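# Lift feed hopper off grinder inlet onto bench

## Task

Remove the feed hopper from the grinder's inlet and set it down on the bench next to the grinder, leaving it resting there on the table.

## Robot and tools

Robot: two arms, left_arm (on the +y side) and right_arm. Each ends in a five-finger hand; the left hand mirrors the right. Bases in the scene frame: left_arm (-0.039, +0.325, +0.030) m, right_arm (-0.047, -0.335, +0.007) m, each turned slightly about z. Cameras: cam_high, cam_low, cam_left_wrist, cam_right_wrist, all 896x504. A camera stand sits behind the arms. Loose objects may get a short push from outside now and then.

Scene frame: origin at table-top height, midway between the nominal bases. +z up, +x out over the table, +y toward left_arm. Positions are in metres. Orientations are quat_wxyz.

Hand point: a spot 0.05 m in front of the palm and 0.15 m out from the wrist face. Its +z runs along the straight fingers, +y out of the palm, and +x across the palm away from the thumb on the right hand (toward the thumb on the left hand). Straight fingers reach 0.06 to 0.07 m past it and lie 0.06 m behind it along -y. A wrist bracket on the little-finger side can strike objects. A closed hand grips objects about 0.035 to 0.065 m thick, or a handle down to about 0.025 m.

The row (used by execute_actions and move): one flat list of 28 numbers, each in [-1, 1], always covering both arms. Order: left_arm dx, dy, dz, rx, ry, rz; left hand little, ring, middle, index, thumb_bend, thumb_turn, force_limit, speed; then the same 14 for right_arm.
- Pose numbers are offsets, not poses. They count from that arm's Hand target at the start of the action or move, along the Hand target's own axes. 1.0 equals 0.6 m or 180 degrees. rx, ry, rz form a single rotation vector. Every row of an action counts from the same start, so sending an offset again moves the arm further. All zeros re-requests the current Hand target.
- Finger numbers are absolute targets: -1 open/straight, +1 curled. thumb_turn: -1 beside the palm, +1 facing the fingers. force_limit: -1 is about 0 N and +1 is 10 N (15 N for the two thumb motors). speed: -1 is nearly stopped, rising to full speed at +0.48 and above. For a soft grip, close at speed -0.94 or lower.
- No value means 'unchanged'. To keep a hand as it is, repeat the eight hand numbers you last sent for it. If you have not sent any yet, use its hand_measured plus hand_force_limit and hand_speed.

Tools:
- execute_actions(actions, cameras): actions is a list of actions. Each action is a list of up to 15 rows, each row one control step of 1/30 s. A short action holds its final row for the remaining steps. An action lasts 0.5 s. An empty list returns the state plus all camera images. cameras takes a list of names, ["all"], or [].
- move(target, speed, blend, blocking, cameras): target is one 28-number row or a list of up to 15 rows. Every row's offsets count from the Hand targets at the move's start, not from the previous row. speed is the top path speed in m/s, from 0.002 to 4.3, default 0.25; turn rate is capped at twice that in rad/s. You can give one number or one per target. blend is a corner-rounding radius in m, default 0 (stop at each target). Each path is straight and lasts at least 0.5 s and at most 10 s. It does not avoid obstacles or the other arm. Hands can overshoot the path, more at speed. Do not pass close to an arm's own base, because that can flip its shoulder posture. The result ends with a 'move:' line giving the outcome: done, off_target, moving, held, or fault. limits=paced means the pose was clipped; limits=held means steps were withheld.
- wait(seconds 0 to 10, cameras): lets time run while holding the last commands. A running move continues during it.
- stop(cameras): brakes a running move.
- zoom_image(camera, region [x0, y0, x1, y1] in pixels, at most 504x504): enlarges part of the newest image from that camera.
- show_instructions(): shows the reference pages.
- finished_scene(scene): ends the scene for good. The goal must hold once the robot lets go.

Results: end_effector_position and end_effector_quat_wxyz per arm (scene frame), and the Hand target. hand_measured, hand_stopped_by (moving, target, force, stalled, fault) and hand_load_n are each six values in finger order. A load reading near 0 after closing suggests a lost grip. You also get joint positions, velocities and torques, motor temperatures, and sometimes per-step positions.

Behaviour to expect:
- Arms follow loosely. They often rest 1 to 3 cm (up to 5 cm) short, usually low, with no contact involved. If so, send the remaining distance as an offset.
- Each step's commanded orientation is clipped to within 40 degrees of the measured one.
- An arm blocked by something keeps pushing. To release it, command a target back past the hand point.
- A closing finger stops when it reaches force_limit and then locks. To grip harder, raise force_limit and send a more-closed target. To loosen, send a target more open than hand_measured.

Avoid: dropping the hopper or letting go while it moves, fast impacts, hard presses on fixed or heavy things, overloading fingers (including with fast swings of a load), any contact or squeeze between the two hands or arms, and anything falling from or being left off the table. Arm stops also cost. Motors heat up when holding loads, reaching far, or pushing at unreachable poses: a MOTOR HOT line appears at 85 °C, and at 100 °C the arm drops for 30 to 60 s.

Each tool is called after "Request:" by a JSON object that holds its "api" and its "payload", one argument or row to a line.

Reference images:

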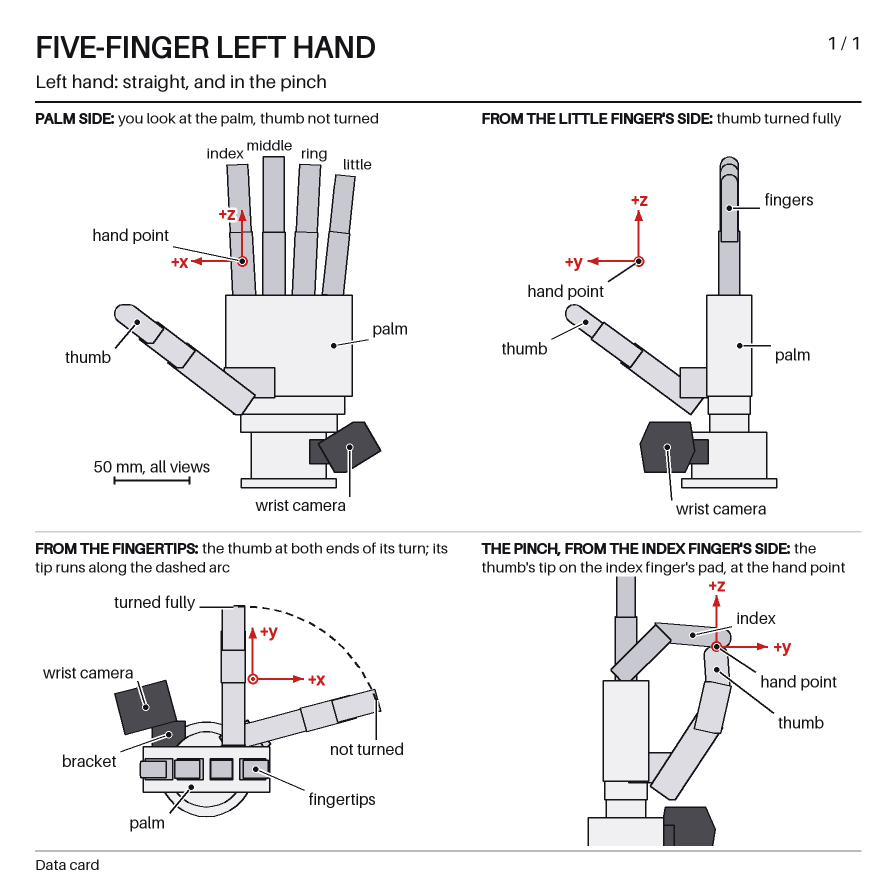

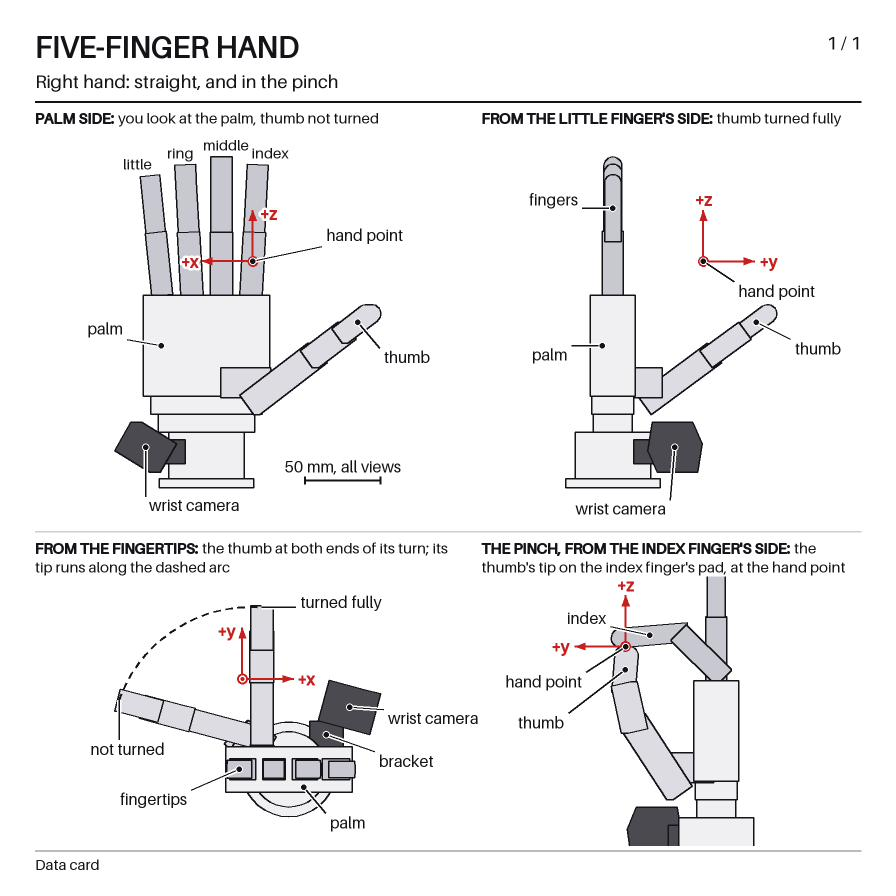

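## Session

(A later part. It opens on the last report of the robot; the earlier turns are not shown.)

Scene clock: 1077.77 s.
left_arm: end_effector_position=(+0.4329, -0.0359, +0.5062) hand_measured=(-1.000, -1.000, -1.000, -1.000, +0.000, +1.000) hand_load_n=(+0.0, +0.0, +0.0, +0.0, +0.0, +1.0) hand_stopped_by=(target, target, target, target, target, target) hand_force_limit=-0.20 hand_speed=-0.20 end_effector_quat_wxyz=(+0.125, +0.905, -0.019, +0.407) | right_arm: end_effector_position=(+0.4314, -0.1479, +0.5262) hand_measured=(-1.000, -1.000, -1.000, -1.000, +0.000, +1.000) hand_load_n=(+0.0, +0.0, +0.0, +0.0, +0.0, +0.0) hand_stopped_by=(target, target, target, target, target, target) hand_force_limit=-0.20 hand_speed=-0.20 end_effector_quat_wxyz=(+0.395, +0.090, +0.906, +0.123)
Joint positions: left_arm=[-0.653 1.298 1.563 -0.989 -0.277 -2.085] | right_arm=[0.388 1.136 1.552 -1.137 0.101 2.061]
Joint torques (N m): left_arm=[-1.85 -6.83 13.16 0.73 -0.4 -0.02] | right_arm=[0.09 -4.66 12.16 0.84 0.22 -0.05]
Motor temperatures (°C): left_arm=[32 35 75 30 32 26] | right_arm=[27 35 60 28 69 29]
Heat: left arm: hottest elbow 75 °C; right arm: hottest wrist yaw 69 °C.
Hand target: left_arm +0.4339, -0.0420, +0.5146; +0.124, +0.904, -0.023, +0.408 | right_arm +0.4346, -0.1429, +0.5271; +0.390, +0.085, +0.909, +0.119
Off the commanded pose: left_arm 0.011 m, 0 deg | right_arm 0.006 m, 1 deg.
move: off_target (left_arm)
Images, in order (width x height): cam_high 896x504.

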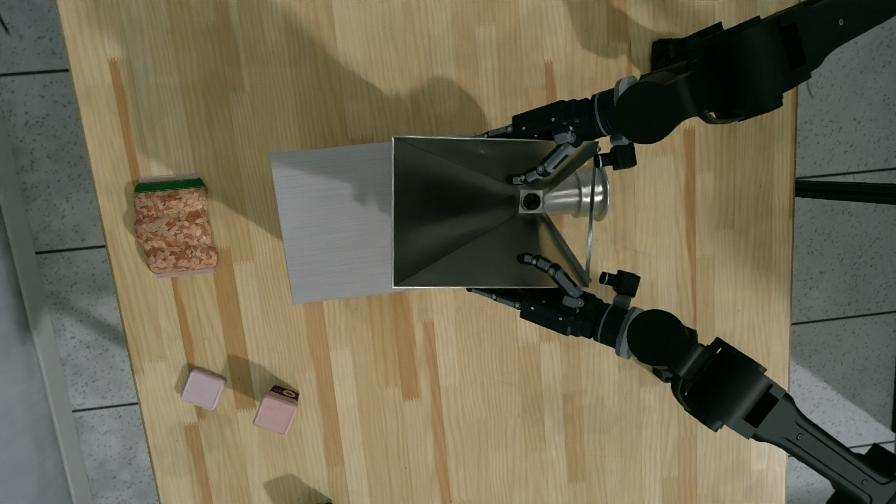

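Request:
{"api": "move", "payload": {
  "target": [
    [-0.0063,0.1016,0.0255,-0.04,0,0,-1,-1,-1,-1,0,1,-0.2,-0.2,0.0247,0.0957,0.015,-0.04,0,0,-1,-1,-1,-1,0,1,-0.2,-0.2],
    [-0.0063,0.1016,0.0255,-0.04,0,0,-1,-1,-1,-1,0.8,1,-0.2,-0.9,0.0247,0.0957,0.015,-0.04,0,0,-1,-1,-1,-1,0.8,1,-0.2,-0.9],
    [0.0932,0.1116,-0.1167,-0.04,0,0,-1,-1,-1,-1,0.8,1,-0.2,-0.9,-0.0628,0.1229,-0.1328,-0.04,0,0,-1,-1,-1,-1,0.8,1,-0.2,-0.9]
  ],
  "speed": 0.1,
  "cameras": ["cam_high","cam_low"]
}}

Scene clock: 1092.80 s.
left_arm: end_effector_position=(+0.4324, -0.0554, +0.5078) hand_measured=(-1.000, -1.000, -1.000, -1.000, +0.664, +1.000) hand_load_n=(+0.0, +0.0, +0.0, +0.0, +5.5, +2.5) hand_stopped_by=(target, target, target, target, force, target) hand_force_limit=-0.20 hand_speed=-0.90 end_effector_quat_wxyz=(+0.146, +0.902, -0.030, +0.406) | right_arm: end_effector_position=(+0.4318, -0.1390, +0.5294) hand_measured=(-1.000, -1.000, -1.000, -1.000, +0.706, +1.000) hand_load_n=(+0.0, +0.0, +0.0, +0.0, +0.0, +0.0) hand_stopped_by=(target, target, target, target, moving, target) hand_force_limit=-0.20 hand_speed=-0.90 end_effector_quat_wxyz=(+0.401, +0.083, +0.903, +0.131)
Joint positions: left_arm=[-0.668 1.318 1.572 -0.957 -0.245 -2.086] | right_arm=[0.403 1.139 1.551 -1.117 0.098 2.062]
Joint torques (N m): left_arm=[-4.78 -4.19 13.98 3.58 1.44 -0.05] | right_arm=[5.83 -4.19 9.43 4.27 -1.76 0.17]
Motor temperatures (°C): left_arm=[32 35 74 29 31 26] | right_arm=[27 35 54 28 55 29]
Heat: left arm: hottest elbow 74 °C; right arm: hottest wrist yaw 55 °C.
Hand target: left_arm +0.4340, -0.1048, +0.5148; +0.180, +0.895, -0.048, +0.406 (not the last commanded pose) | right_arm +0.4345, -0.0829, +0.5270; +0.394, +0.060, +0.900, +0.176 (not the last commanded pose)
Off the commanded pose: left_arm 0.113 m, 4 deg | right_arm 0.111 m, 6 deg.
joint sent to its limit (left arm) — joint 6 (wrist roll), lower limit.
joint sent to its limit (right arm) — joint 6 (wrist roll), upper limit.
move: moving (right_arm; no rest 5 s after target 2's new numbers were sent), off_target (left_arm); path passed 2 of 3 targets; target 2's new numbers were sent with right_arm's hand 0.056 m and 6 deg from that target
Images, in order (width x height): cam_high 896x504, cam_low 896x504.

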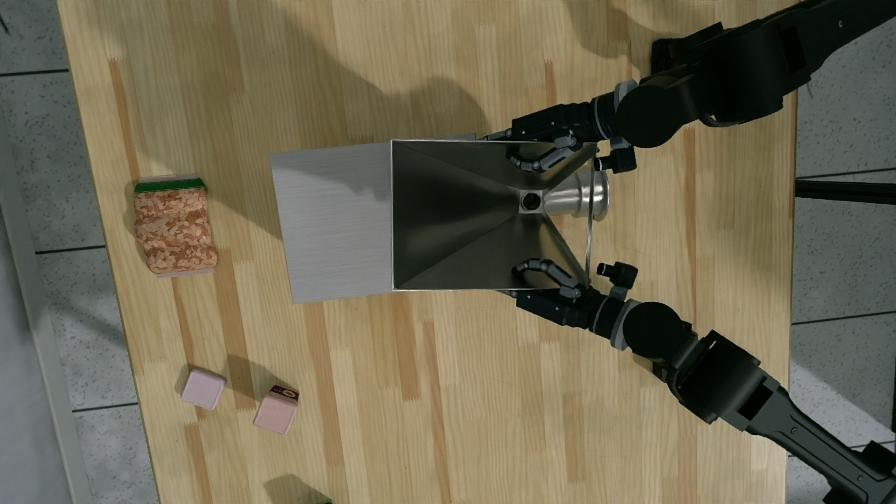

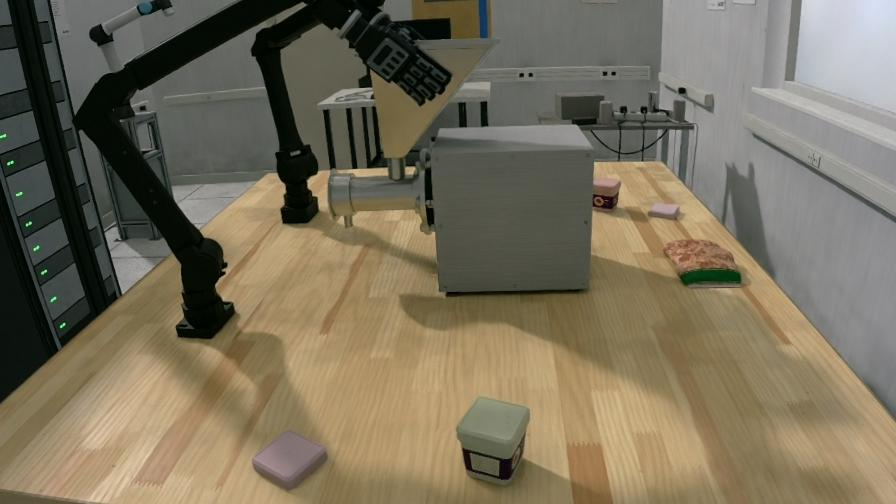

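Request:
{"api": "move", "payload": {
  "target": [
    [0.0997,0.0277,-0.1402,0,0,0,-1,-1,-1,-1,0.8,1,-0.2,-0.9,-0.0873,0.0453,-0.1435,0,0,0,-1,-1,-1,-1,0.8,1,-0.2,-0.9]
  ],
  "speed": 0.1,
  "cameras": ["cam_high","cam_low"]
}}

Scene clock: 1100.50 s.
left_arm: end_effector_position=(+0.4260, -0.0494, +0.5655) hand_measured=(-1.000, -1.000, -1.000, -1.000, +0.664, +1.000) hand_load_n=(+0.0, +0.0, +0.0, +0.0, +8.0, +2.0) hand_stopped_by=(target, target, target, target, force, target) hand_force_limit=-0.20 hand_speed=-0.90 end_effector_quat_wxyz=(+0.132, +0.913, -0.035, +0.383) | right_arm: end_effector_position=(+0.4212, -0.1360, +0.5856) hand_measured=(-1.000, -1.000, -1.000, -1.000, +0.728, +1.000) hand_load_n=(+0.0, +0.0, +0.0, +0.0, +8.5, +1.0) hand_stopped_by=(target, target, target, target, force, target) hand_force_limit=-0.20 hand_speed=-0.90 end_effector_quat_wxyz=(+0.374, +0.083, +0.914, +0.133)
Joint positions: left_arm=[-0.664 1.384 1.836 -1.214 -0.237 -2.086] | right_arm=[0.41 1.225 1.819 -1.353 0.078 2.077]
Joint torques (N m): left_arm=[-5.07 -7.65 16.49 2.56 1.15 -0.05] | right_arm=[5.42 -6.77 15.28 2.33 -1.14 0.02]
Motor temperatures (°C): left_arm=[32 35 75 29 31 26] | right_arm=[26 35 53 28 53 29]
Heat: left arm: hottest elbow 75 °C; right arm: hottest elbow 53 °C.
Hand target: left_arm +0.4105, -0.0863, +0.6147; +0.180, +0.895, -0.048, +0.405 | right_arm +0.4065, -0.0937, +0.6271; +0.394, +0.060, +0.900, +0.176
Off the commanded pose: left_arm 0.064 m, 7 deg | right_arm 0.061 m, 6 deg.
joint sent to its limit (left arm) — joint 6 (wrist roll), lower limit. The joint targets are off in position, not in orientation.
joint sent to its limit (right arm) — joint 6 (wrist roll), upper limit. The joint targets are off in position, not in orientation.
move: off_target (left_arm, right_arm)
Images, in order (width x height): cam_high 896x504, cam_low 896x504.

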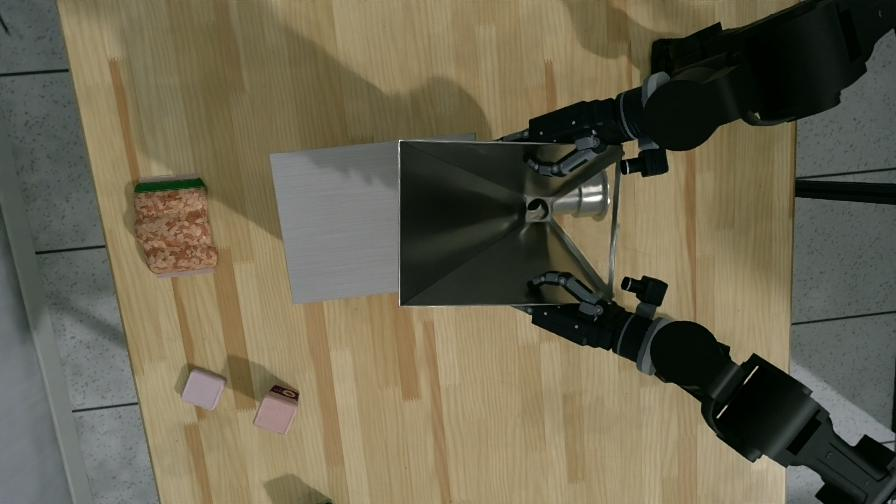

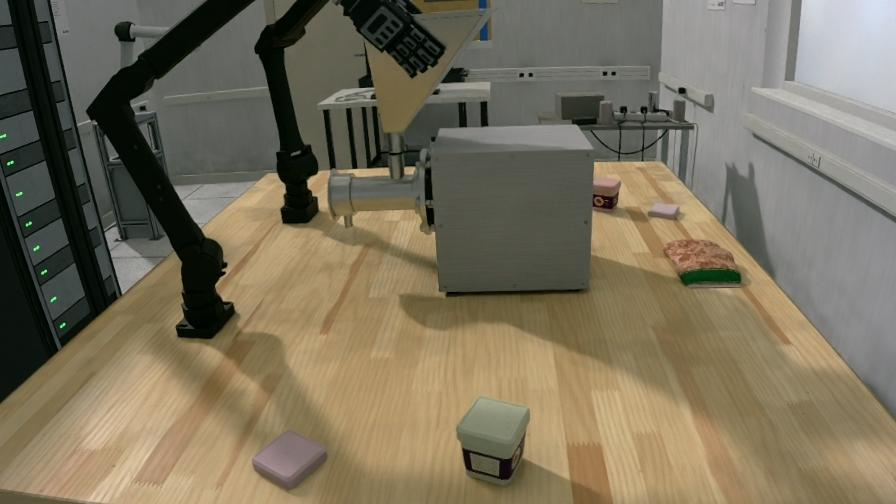

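Request:
{"api": "move", "payload": {
  "target": [
    [0.062,0.0236,-0.0506,0,0,0,-1,-1,-1,-1,0.8,1,-0.2,-0.9,-0.0573,0.0303,-0.0523,0,0,0,-1,-1,-1,-1,0.8,1,-0.2,-0.9]
  ],
  "speed": 0.08,
  "cameras": ["cam_high","cam_low"]
}}

Scene clock: 1104.40 s.
left_arm: end_effector_position=(+0.4269, -0.0491, +0.6281) hand_measured=(-1.000, -1.000, -1.000, -1.000, +0.664, +1.000) hand_load_n=(+0.0, +0.0, +0.0, +0.0, +4.5, +1.0) hand_stopped_by=(target, target, target, target, force, target) hand_force_limit=-0.20 hand_speed=-0.90 end_effector_quat_wxyz=(+0.136, +0.910, -0.033, +0.390) | right_arm: end_effector_position=(+0.4200, -0.1369, +0.6458) hand_measured=(-1.000, -1.000, -1.000, -1.000, +0.728, +1.000) hand_load_n=(+0.0, +0.0, +0.0, +0.0, +8.0, +1.0) hand_stopped_by=(target, target, target, target, force, target) hand_force_limit=-0.20 hand_speed=-0.90 end_effector_quat_wxyz=(+0.380, +0.083, +0.911, +0.135)
Joint positions: left_arm=[-0.664 1.473 2.108 -1.38 -0.24 -2.086] | right_arm=[0.41 1.326 2.098 -1.514 0.08 2.077]
Joint torques (N m): left_arm=[-5.19 -7.36 14.86 2.63 1.26 -0.05] | right_arm=[5.42 -7.18 13.71 2.59 -1.16 0.02]
Motor temperatures (°C): left_arm=[32 35 76 29 31 26] | right_arm=[26 35 52 28 51 29]
Heat: left arm: hottest elbow 76 °C; right arm: hottest elbow 52 °C.
Hand target: left_arm +0.4104, -0.0863, +0.6650; +0.180, +0.895, -0.048, +0.406 | right_arm +0.4066, -0.0938, +0.6769; +0.394, +0.060, +0.900, +0.176
Off the commanded pose: left_arm 0.055 m, 6 deg | right_arm 0.055 m, 6 deg.
joint sent to its limit (left arm) — joint 6 (wrist roll), lower limit. The joint targets are off in position, not in orientation.
joint sent to its limit (right arm) — joint 6 (wrist roll), upper limit. The joint targets are off in position, not in orientation.
move: off_target (left_arm, right_arm)
Images, in order (width x height): cam_high 896x504, cam_low 896x504.

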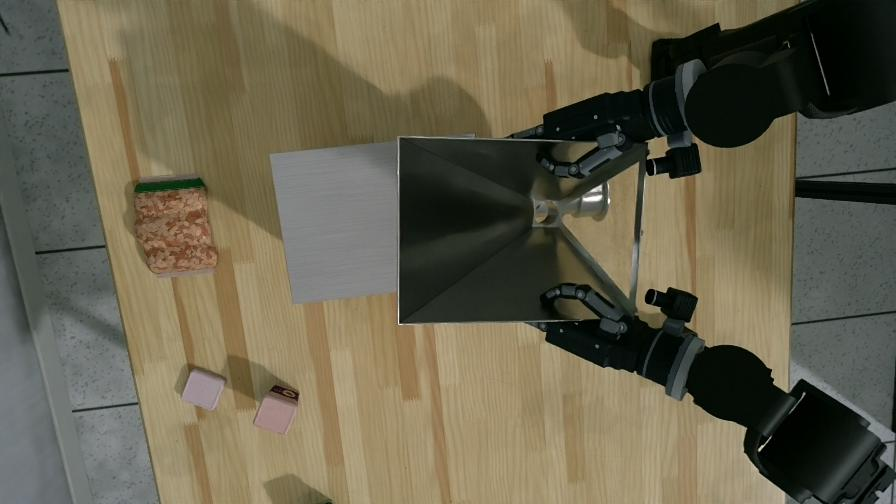

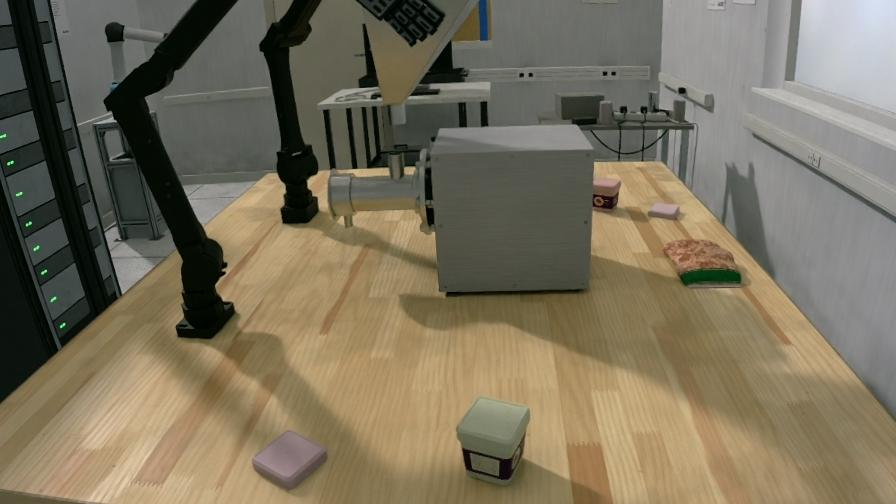

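Request:
{"api": "move", "payload": {
  "target": [
    [0.0018,-0.1962,-0.0894,0.0413,0.0157,-0.0337,-1,-1,-1,-1,0.8,1,-0.2,-0.9,0.0625,0.1995,0.0472,-0.0382,0.0202,-0.0348,-1,-1,-1,-1,0.8,1,-0.2,-0.9]
  ],
  "speed": 0.1,
  "cameras": ["cam_high","cam_low"]
}}

Scene clock: 1152.13 s.
left_arm: end_effector_position=(+0.4149, +0.0785, +0.6533) hand_measured=(-1.000, -1.000, -1.000, -1.000, +0.664, +1.000) hand_load_n=(+0.0, +0.0, +0.0, +0.5, +0.0, -0.5) hand_stopped_by=(target, target, target, target, force, target) hand_force_limit=-0.20 hand_speed=-0.90 end_effector_quat_wxyz=(+0.103, +0.900, +0.051, +0.421) | right_arm: end_effector_position=(+0.4247, -0.0185, +0.6340) hand_measured=(-1.000, -1.000, -1.000, -1.000, +0.730, +1.000) hand_load_n=(+0.0, +0.0, +0.0, +0.0, +5.5, +0.0) hand_stopped_by=(target, target, target, target, force, target) hand_force_limit=-0.20 hand_speed=-0.90 end_effector_quat_wxyz=(+0.360, -0.011, +0.920, +0.154)
Joint positions: left_arm=[-0.497 1.281 1.969 -1.393 -0.264 -2.086] | right_arm=[0.611 1.488 2.247 -1.532 0.105 2.064]
Joint torques (N m): left_arm=[-5.13 -5.83 9.31 2.73 2.16 -0.05] | right_arm=[6.77 -9.88 14.75 3.22 -1.24 0.14]
Motor temperatures (°C): left_arm=[32 34 69 29 31 26] | right_arm=[26 35 55 28 47 29]
Heat: left arm: hottest elbow 69 °C; right arm: hottest elbow 55 °C.
Hand target: left_arm +0.4006, +0.0426, +0.6648; +0.144, +0.896, +0.030, +0.420 | right_arm +0.3980, +0.0345, +0.6769; +0.377, -0.018, +0.902, +0.210
Off the commanded pose: left_arm 0.040 m, 5 deg | right_arm 0.073 m, 7 deg.
joint sent to its limit (left arm) — joint 6 (wrist roll), lower limit. The joint targets still meet the commanded pose.
joint sent to its limit (right arm) — joint 6 (wrist roll), upper limit. The joint targets are off in position and orientation.
move: off_target (left_arm, right_arm)
Images, in order (width x height): cam_high 896x504, cam_low 896x504.

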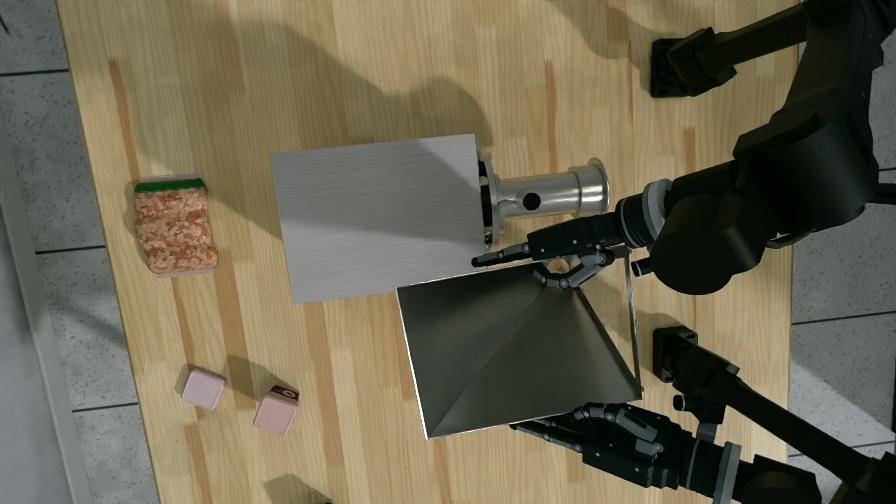

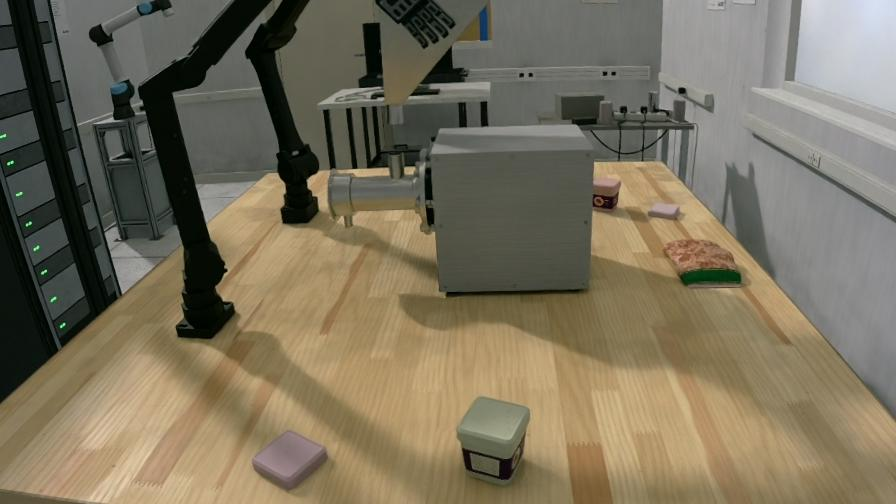

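Request:
{"api": "zoom_image", "payload": {
  "camera": "cam_high",
  "region": [380, 220, 760, 504]
}}

Request:
{"api": "execute_actions", "payload": {
  "actions": [],
  "cameras": ["cam_left_wrist","cam_right_wrist"]
}}

Scaled by 1.326 from the camera's 896x504 image, which has a finer 1280x720 frame.

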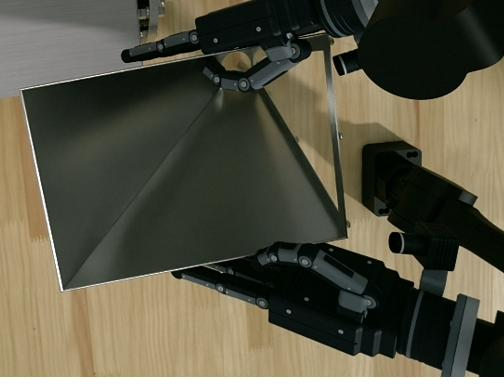

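Scene clock: 1154.23 s.
left_arm: end_effector_position=(+0.4149, +0.0785, +0.6533) hand_measured=(-1.000, -1.000, -1.000, -1.000, +0.664, +1.000) hand_load_n=(+0.0, +0.0, +0.0, +1.0, +0.0, +0.0) hand_stopped_by=(target, target, target, target, force, target) hand_force_limit=-0.20 hand_speed=-0.90 end_effector_quat_wxyz=(+0.103, +0.900, +0.051, +0.421) | right_arm: end_effector_position=(+0.4246, -0.0185, +0.6342) hand_measured=(-1.000, -1.000, -1.000, -1.000, +0.730, +1.000) hand_load_n=(+0.0, +0.0, +0.0, +0.0, +5.5, +0.5) hand_stopped_by=(target, target, target, target, force, target) hand_force_limit=-0.20 hand_speed=-0.90 end_effector_quat_wxyz=(+0.360, -0.011, +0.920, +0.154)
Joint positions: left_arm=[-0.497 1.281 1.969 -1.393 -0.264 -2.086] | right_arm=[0.611 1.488 2.247 -1.532 0.105 2.064]
Joint velocities: within noise
Joint torques (N m): left_arm=[-5.13 -5.83 9.29 2.73 2.16 -0.05] | right_arm=[6.89 -10.23 14.74 3.21 -1.26 0.13]
Motor temperatures (°C): left_arm=[32 34 69 29 32 26] | right_arm=[26 35 55 28 47 29]
Heat: left arm: hottest elbow 69 °C; right arm: hottest elbow 55 °C.
Hand target: left_arm +0.4006, +0.0426, +0.6648; +0.144, +0.896, +0.030, +0.420 | right_arm +0.3980, +0.0344, +0.6770; +0.377, -0.018, +0.902, +0.210
Off the commanded pose: left_arm 0.040 m, 5 deg | right_arm 0.073 m, 7 deg.
Images, in order (width x height): cam_left_wrist 896x504, cam_right_wrist 896x504.

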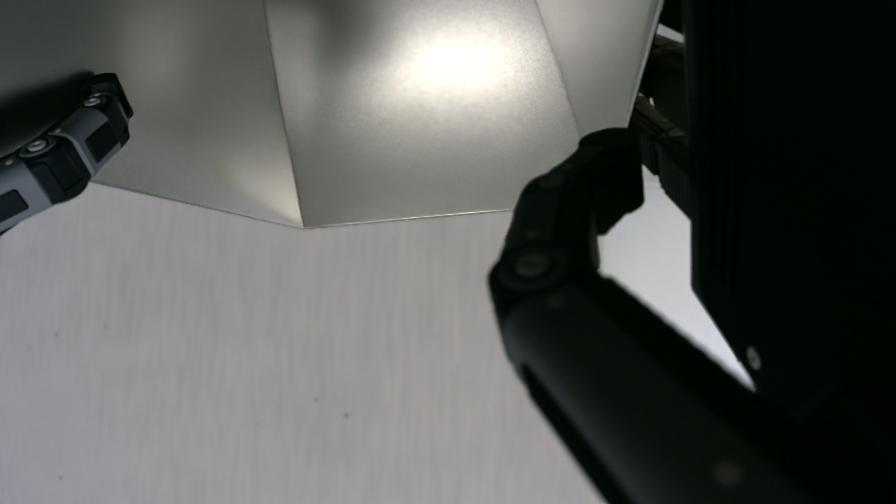

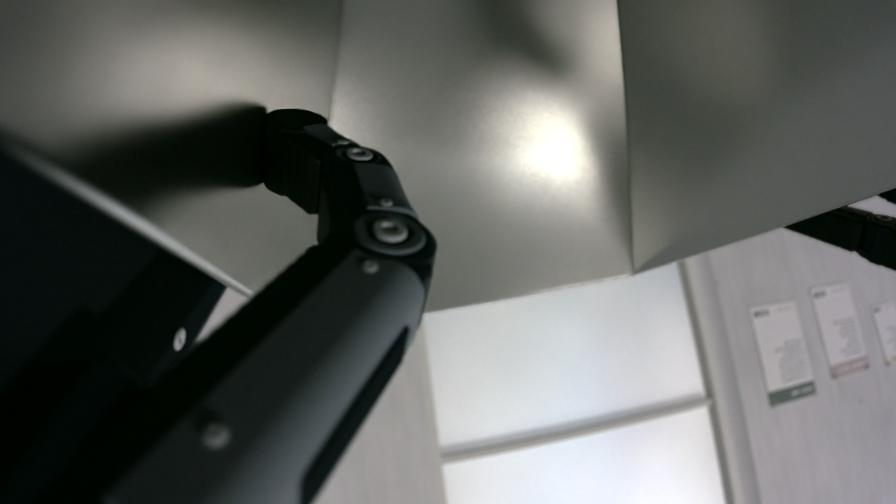

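Request:
{"api": "move", "payload": {
  "target": [
    [0,0,0,0,0,0,-1,-1,-1,-1,0.8,1,-0.2,-0.9,0,0,0,0,0,0,-1,-1,-1,-1,0.9,1,0.2,-0.9],
    [0,0,0,0,0,0,-1,-1,-1,-1,0.2,1,-0.2,-0.6,0,0,0,0,0,0,-1,-1,-1,-1,0.9,1,0.2,-0.9]
  ],
  "speed": 0.05,
  "cameras": ["cam_high","cam_low","cam_left_wrist"]
}}

Scene clock: 1169.70 s.
left_arm: end_effector_position=(+0.4149, +0.0785, +0.6533) hand_measured=(-1.000, -1.000, -1.000, -1.000, +0.200, +1.000) hand_load_n=(+0.5, +0.0, +0.0, +0.5, +0.0, -0.5) hand_stopped_by=(target, target, target, target, target, target) hand_force_limit=-0.20 hand_speed=-0.60 end_effector_quat_wxyz=(+0.103, +0.900, +0.051, +0.421) | right_arm: end_effector_position=(+0.4245, -0.0185, +0.6347) hand_measured=(-1.000, -1.000, -1.000, -1.000, +0.742, +1.000) hand_load_n=(+0.0, +0.0, +0.0, +0.0, +9.0, +0.5) hand_stopped_by=(target, target, target, target, force, target) hand_force_limit=0.20 hand_speed=-0.90 end_effector_quat_wxyz=(+0.360, -0.012, +0.920, +0.153)
Joint positions: left_arm=[-0.497 1.281 1.969 -1.393 -0.264 -2.086] | right_arm=[0.611 1.489 2.251 -1.534 0.105 2.062]
Joint torques (N m): left_arm=[-5.07 -5.89 9.29 2.74 2.17 -0.06] | right_arm=[6.53 -9.99 14.72 3.15 -1.25 0.17]
Motor temperatures (°C): left_arm=[32 34 68 29 34 26] | right_arm=[26 35 53 28 46 29]
Heat: left arm: hottest elbow 68 °C; right arm: hottest elbow 53 °C.
Hand target: left_arm +0.4006, +0.0426, +0.6648; +0.144, +0.896, +0.030, +0.420 | right_arm +0.3980, +0.0345, +0.6769; +0.377, -0.018, +0.902, +0.210
Off the commanded pose: left_arm 0.040 m, 5 deg | right_arm 0.073 m, 7 deg.
joint sent to its limit (left arm) — joint 6 (wrist roll), lower limit. The joint targets still meet the commanded pose.
joint sent to its limit (right arm) — joint 6 (wrist roll), upper limit. The joint targets are off in position and orientation.
move: off_target (left_arm, right_arm); target 2's new numbers were sent with left_arm's hand 0.040 m and 5 deg from that target
Images, in order (width x height): cam_high 896x504, cam_low 896x504, cam_left_wrist 896x504.

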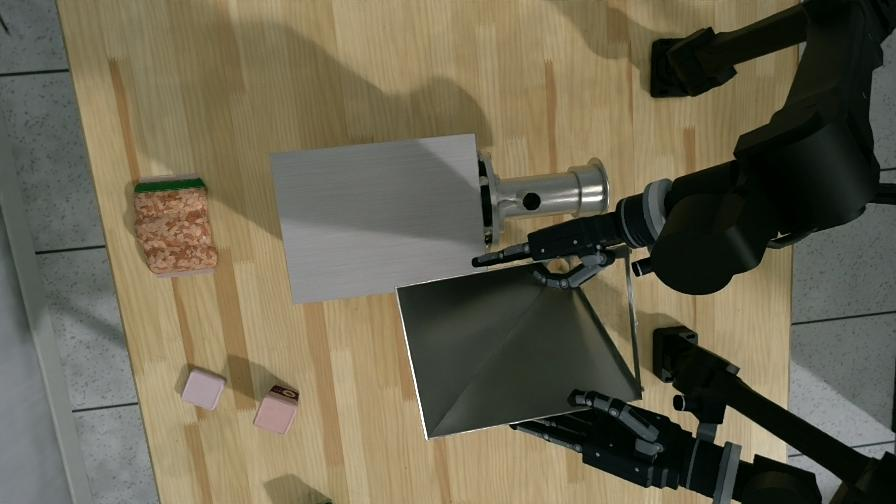

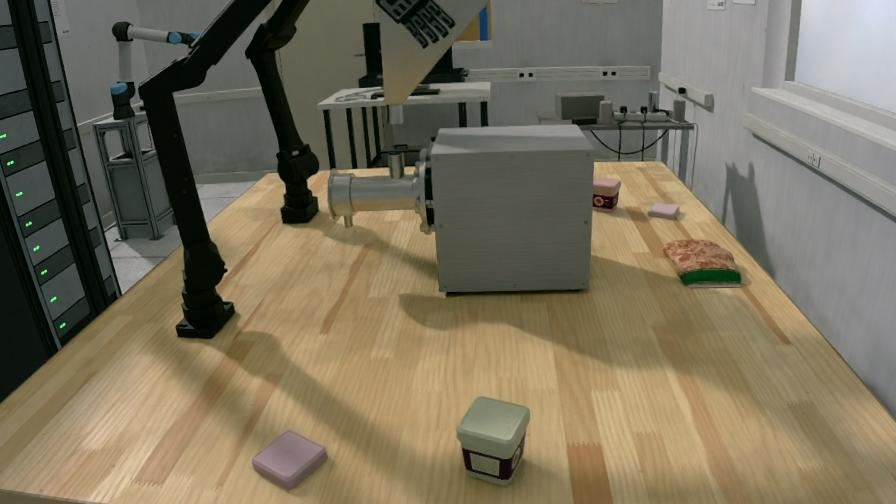

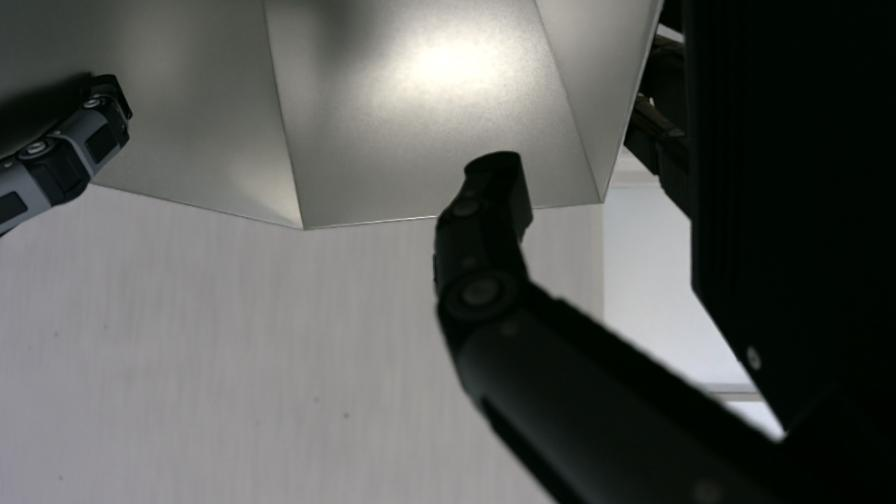

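Request:
{"api": "move", "payload": {
  "target": [
    [-0.0525,-0.0029,0.0444,0,0,0,-1,-1,-1,-1,0.2,1,-0.2,-0.6,0,0,0,0,0,0,-1,-1,-1,-1,0.9,1,0.2,-0.9]
  ],
  "speed": 0.04,
  "cameras": ["cam_high","cam_low","cam_left_wrist"]
}}

Scene clock: 1175.83 s.
left_arm: end_effector_position=(+0.4105, +0.0831, +0.6129) hand_measured=(-1.000, -1.000, -1.000, -1.000, +0.200, +1.000) hand_load_n=(+0.0, +0.0, +0.0, +0.5, +0.0, +0.0) hand_stopped_by=(target, target, target, target, target, target) hand_force_limit=-0.20 hand_speed=-0.60 end_effector_quat_wxyz=(+0.095, +0.903, +0.051, +0.415) | right_arm: end_effector_position=(+0.4238, -0.0125, +0.6222) hand_measured=(-1.000, -1.000, -1.000, -1.000, +0.742, +1.000) hand_load_n=(+0.0, +0.5, +0.5, +0.0, +5.0, +0.5) hand_stopped_by=(target, target, target, target, force, target) hand_force_limit=0.20 hand_speed=-0.90 end_effector_quat_wxyz=(+0.354, -0.041, +0.925, +0.136)
Joint positions: left_arm=[-0.497 1.21 1.795 -1.309 -0.273 -2.086] | right_arm=[0.617 1.502 2.251 -1.548 0.109 2.004]
Joint torques (N m): left_arm=[-6.48 -4.72 9.28 4.08 2.14 -0.06] | right_arm=[6.18 -11.05 14.58 3.52 -1.61 0.73]
Motor temperatures (°C): left_arm=[32 34 67 29 34 26] | right_arm=[26 35 54 28 46 29]
Heat: left arm: hottest elbow 67 °C; right arm: hottest elbow 54 °C.
Hand target: left_arm +0.4005, +0.0326, +0.6249; +0.144, +0.896, +0.030, +0.420 | right_arm +0.3979, +0.0345, +0.6769; +0.377, -0.019, +0.902, +0.210
Off the commanded pose: left_arm 0.053 m, 6 deg | right_arm 0.077 m, 10 deg.
joint sent to its limit (left arm) — joint 6 (wrist roll), lower limit. The joint targets are off in position, not in orientation.
joint sent to its limit (right arm) — joint 6 (wrist roll), upper limit. The joint targets are off in position and orientation.
move: off_target (left_arm, right_arm)
Images, in order (width x height): cam_high 896x504, cam_low 896x504, cam_left_wrist 896x504.

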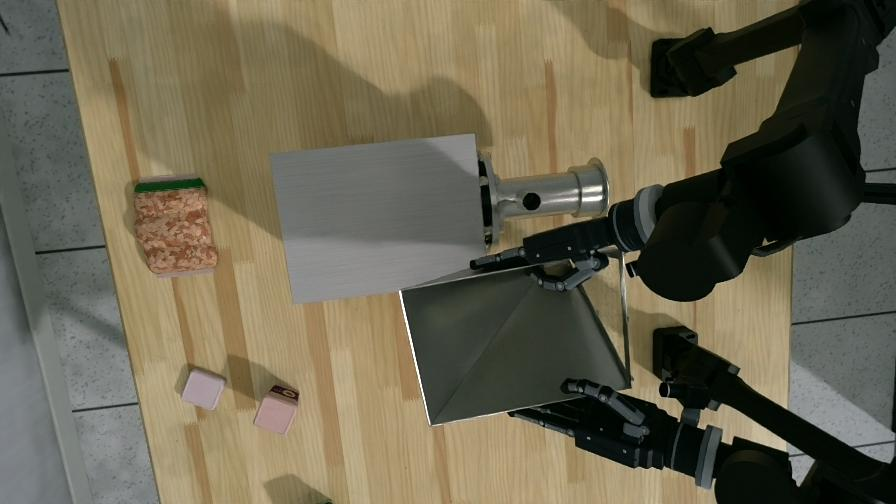

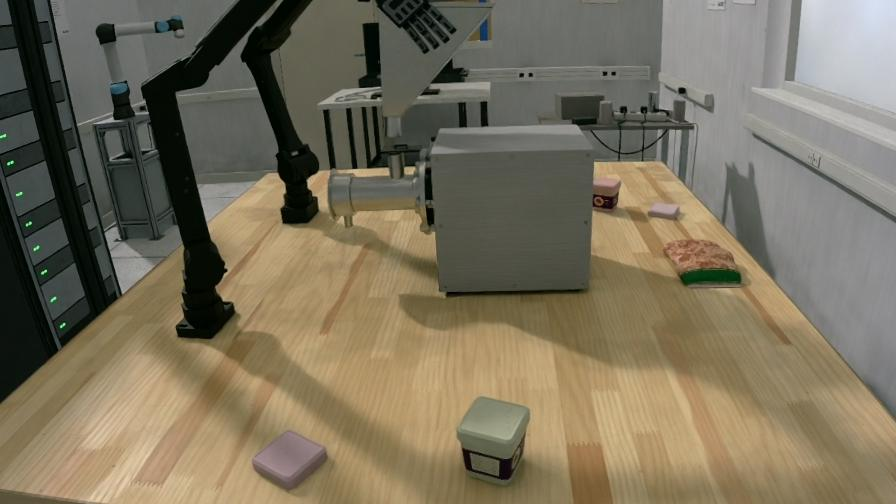

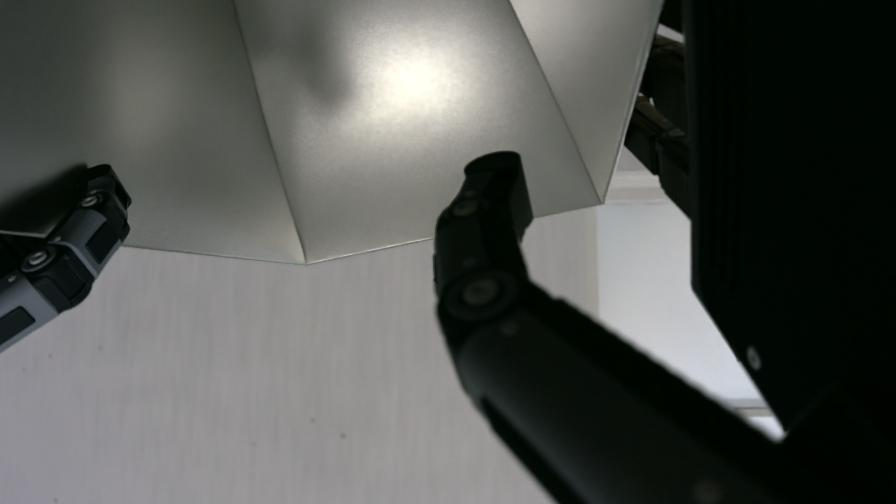

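Request:
{"api": "move", "payload": {
  "target": [
    [0.0087,-0.048,-0.0117,0,0,0,-1,-1,-1,-1,0.2,1,-0.2,-0.6,0.0635,0.0152,0.072,0,0,0,-1,-1,-1,-1,0.9,1,0.2,-0.9]
  ],
  "speed": 0.06,
  "cameras": ["cam_high","cam_low","cam_left_wrist"]
}}

Scene clock: 1191.33 s.
left_arm: end_effector_position=(+0.4128, +0.0986, +0.5952) hand_measured=(-1.000, -1.000, -1.000, -1.000, +0.200, +1.000) hand_load_n=(+0.0, +0.0, +0.0, +0.5, +0.0, +0.0) hand_stopped_by=(target, target, target, target, target, target) hand_force_limit=-0.20 hand_speed=-0.60 end_effector_quat_wxyz=(+0.092, +0.910, +0.058, +0.400) | right_arm: end_effector_position=(+0.4293, +0.0026, +0.5910) hand_measured=(-1.000, -1.000, -1.000, -1.000, +0.742, +1.000) hand_load_n=(+0.0, +0.0, +0.0, +0.0, +10.0, +1.0) hand_stopped_by=(target, target, target, target, force, target) hand_force_limit=0.20 hand_speed=-0.90 end_effector_quat_wxyz=(+0.358, -0.031, +0.922, +0.142)
Joint positions: left_arm=[-0.453 1.191 1.748 -1.307 -0.237 -2.076] | right_arm=[0.644 1.45 2.075 -1.413 0.129 2.044]
Joint torques (N m): left_arm=[-5.01 -5.66 10.85 3.79 2.26 -0.06] | right_arm=[7.65 -11.63 10.62 4.57 -1.32 0.37]
Motor temperatures (°C): left_arm=[32 34 65 29 35 26] | right_arm=[26 35 54 28 47 29]
Heat: left arm: hottest elbow 65 °C; right arm: hottest elbow 54 °C.
Hand target: left_arm +0.4006, +0.0626, +0.6247; +0.144, +0.896, +0.030, +0.420 | right_arm +0.3981, +0.0645, +0.6270; +0.377, -0.018, +0.902, +0.210
Off the commanded pose: left_arm 0.048 m, 7 deg | right_arm 0.078 m, 8 deg.
joint sent to its limit (right arm) — joint 6 (wrist roll), upper limit. The joint targets are off in position and orientation.
move: off_target (left_arm, right_arm)
Images, in order (width x height): cam_high 896x504, cam_low 896x504, cam_left_wrist 896x504.

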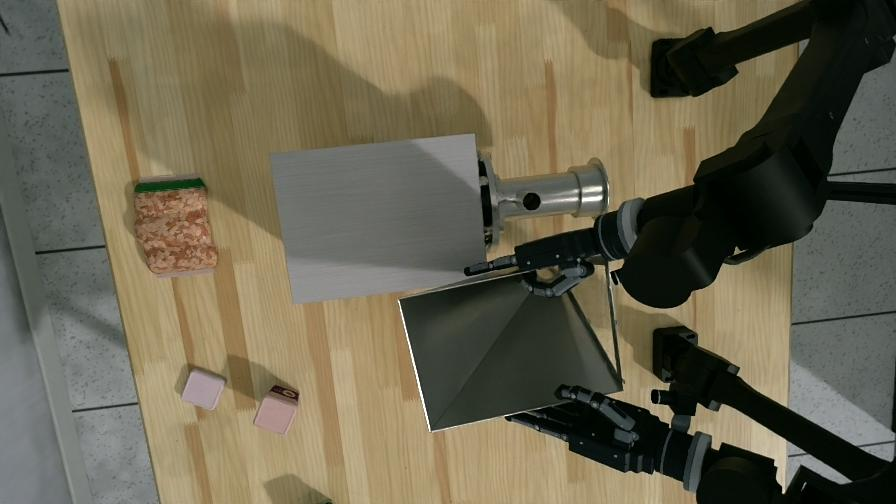

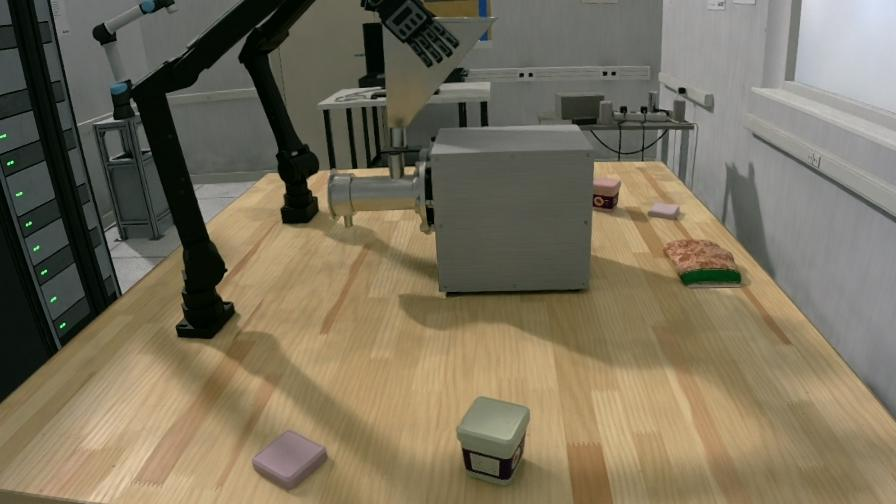

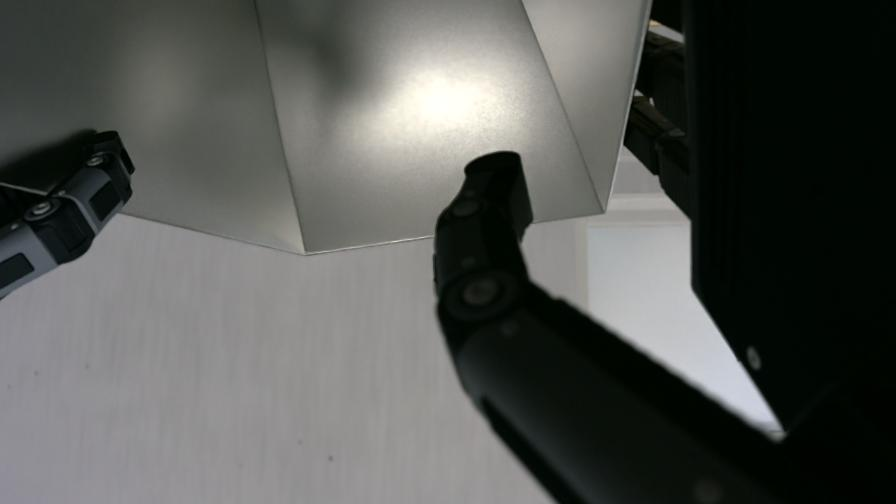

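Request:
{"api": "move", "payload": {
  "target": [
    [0.0372,0.0142,-0.0304,0,0,0,-1,-1,-1,-1,0.2,1,-0.2,-0.6,-0.0344,0.0182,-0.0314,0,0,0,-1,-1,-1,-1,0.9,1,0.2,-0.9],
    [0.0642,-0.1923,-0.0935,0.033,0.0126,-0.027,-1,-1,-1,-1,0.2,1,-0.2,-0.6,0.0045,0.2187,0.0427,-0.0306,0.0162,-0.0279,-1,-1,-1,-1,0.9,1,0.2,-0.9]
  ],
  "speed": 0.07,
  "cameras": ["cam_high","cam_low","cam_left_wrist"]
}}

Scene clock: 1205.07 s.
left_arm: end_effector_position=(+0.4049, +0.2258, +0.6294) hand_measured=(-1.000, -1.000, -1.000, -1.000, +0.200, +1.000) hand_load_n=(+0.0, +0.0, +0.0, +1.0, +0.0, -0.5) hand_stopped_by=(target, target, target, target, target, target) hand_force_limit=-0.20 hand_speed=-0.60 end_effector_quat_wxyz=(+0.072, +0.900, +0.129, +0.411) | right_arm: end_effector_position=(+0.4328, +0.1316, +0.6246) hand_measured=(-1.000, -1.000, -1.000, -1.000, +0.740, +1.000) hand_load_n=(+0.0, +0.0, +0.0, +0.0, +10.5, +1.0) hand_stopped_by=(target, target, target, target, force, target) hand_force_limit=0.20 hand_speed=-0.90 end_effector_quat_wxyz=(+0.367, -0.098, +0.908, +0.177)
Joint positions: left_arm=[-0.141 1.116 1.786 -1.386 -0.103 -1.976] | right_arm=[0.808 1.775 2.572 -1.539 0.149 2.046]
Joint torques (N m): left_arm=[-4.72 -4.89 10.13 2.62 2.6 0.01] | right_arm=[7.59 -13.63 13.67 3 -1.14 0.33]
Motor temperatures (°C): left_arm=[32 34 64 29 36 26] | right_arm=[26 35 53 28 47 29]
Heat: left arm: hottest elbow 64 °C; right arm: hottest elbow 53 °C.
Hand target: left_arm +0.3907, +0.1928, +0.6545; +0.115, +0.891, +0.092, +0.428 | right_arm +0.3882, +0.1945, +0.6570; +0.362, -0.081, +0.898, +0.236
Off the commanded pose: left_arm 0.044 m, 7 deg | right_arm 0.084 m, 7 deg.
joint sent to its limit (right arm) — joint 6 (wrist roll), upper limit. The joint targets are off in position and orientation.
move: off_target (left_arm, right_arm)
Images, in order (width x height): cam_high 896x504, cam_low 896x504, cam_left_wrist 896x504.

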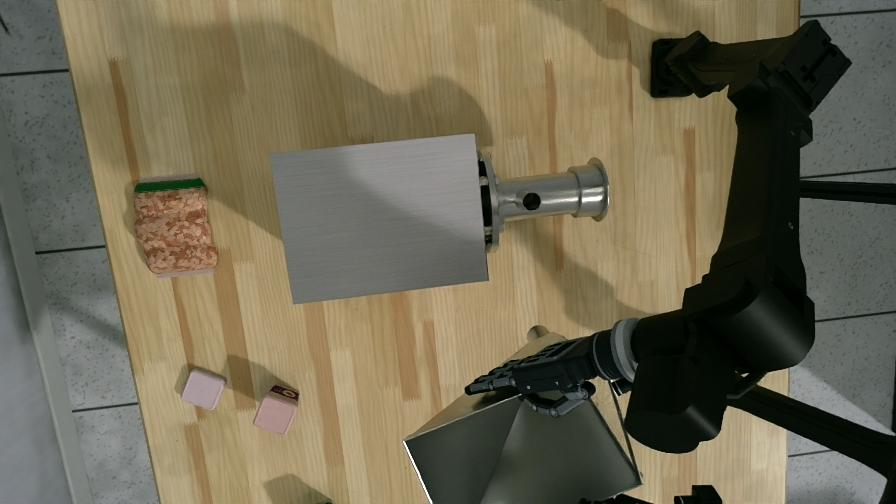

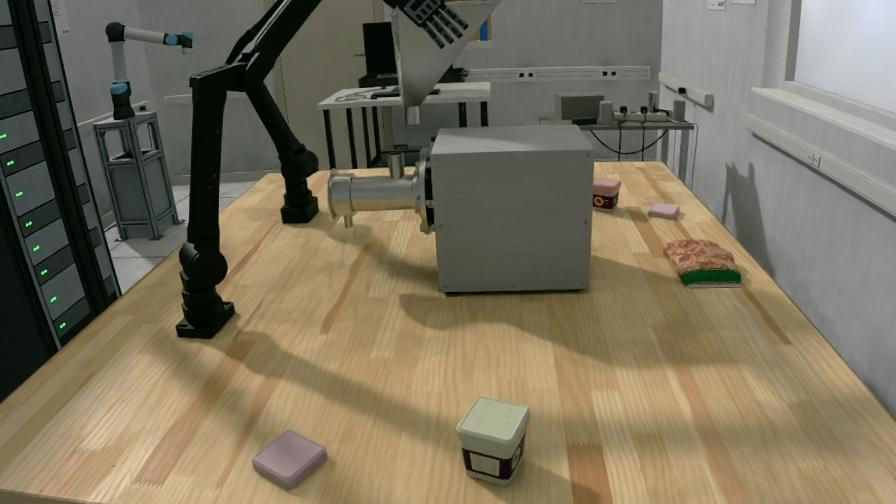

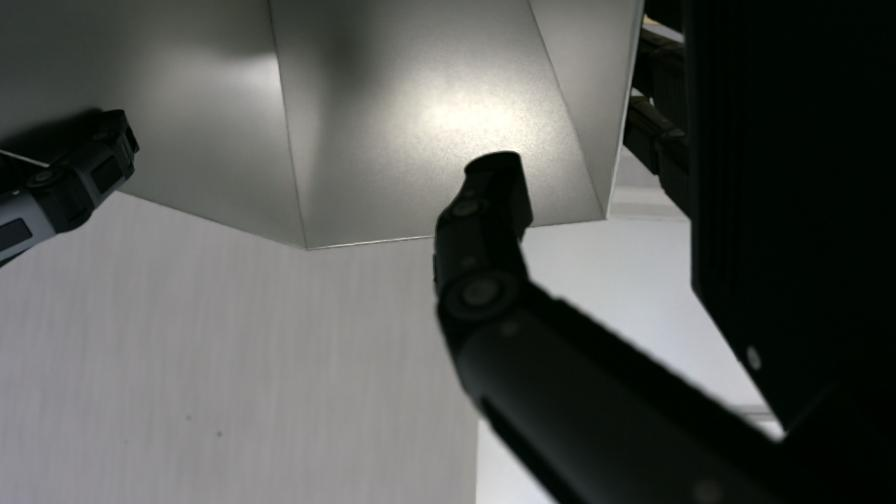

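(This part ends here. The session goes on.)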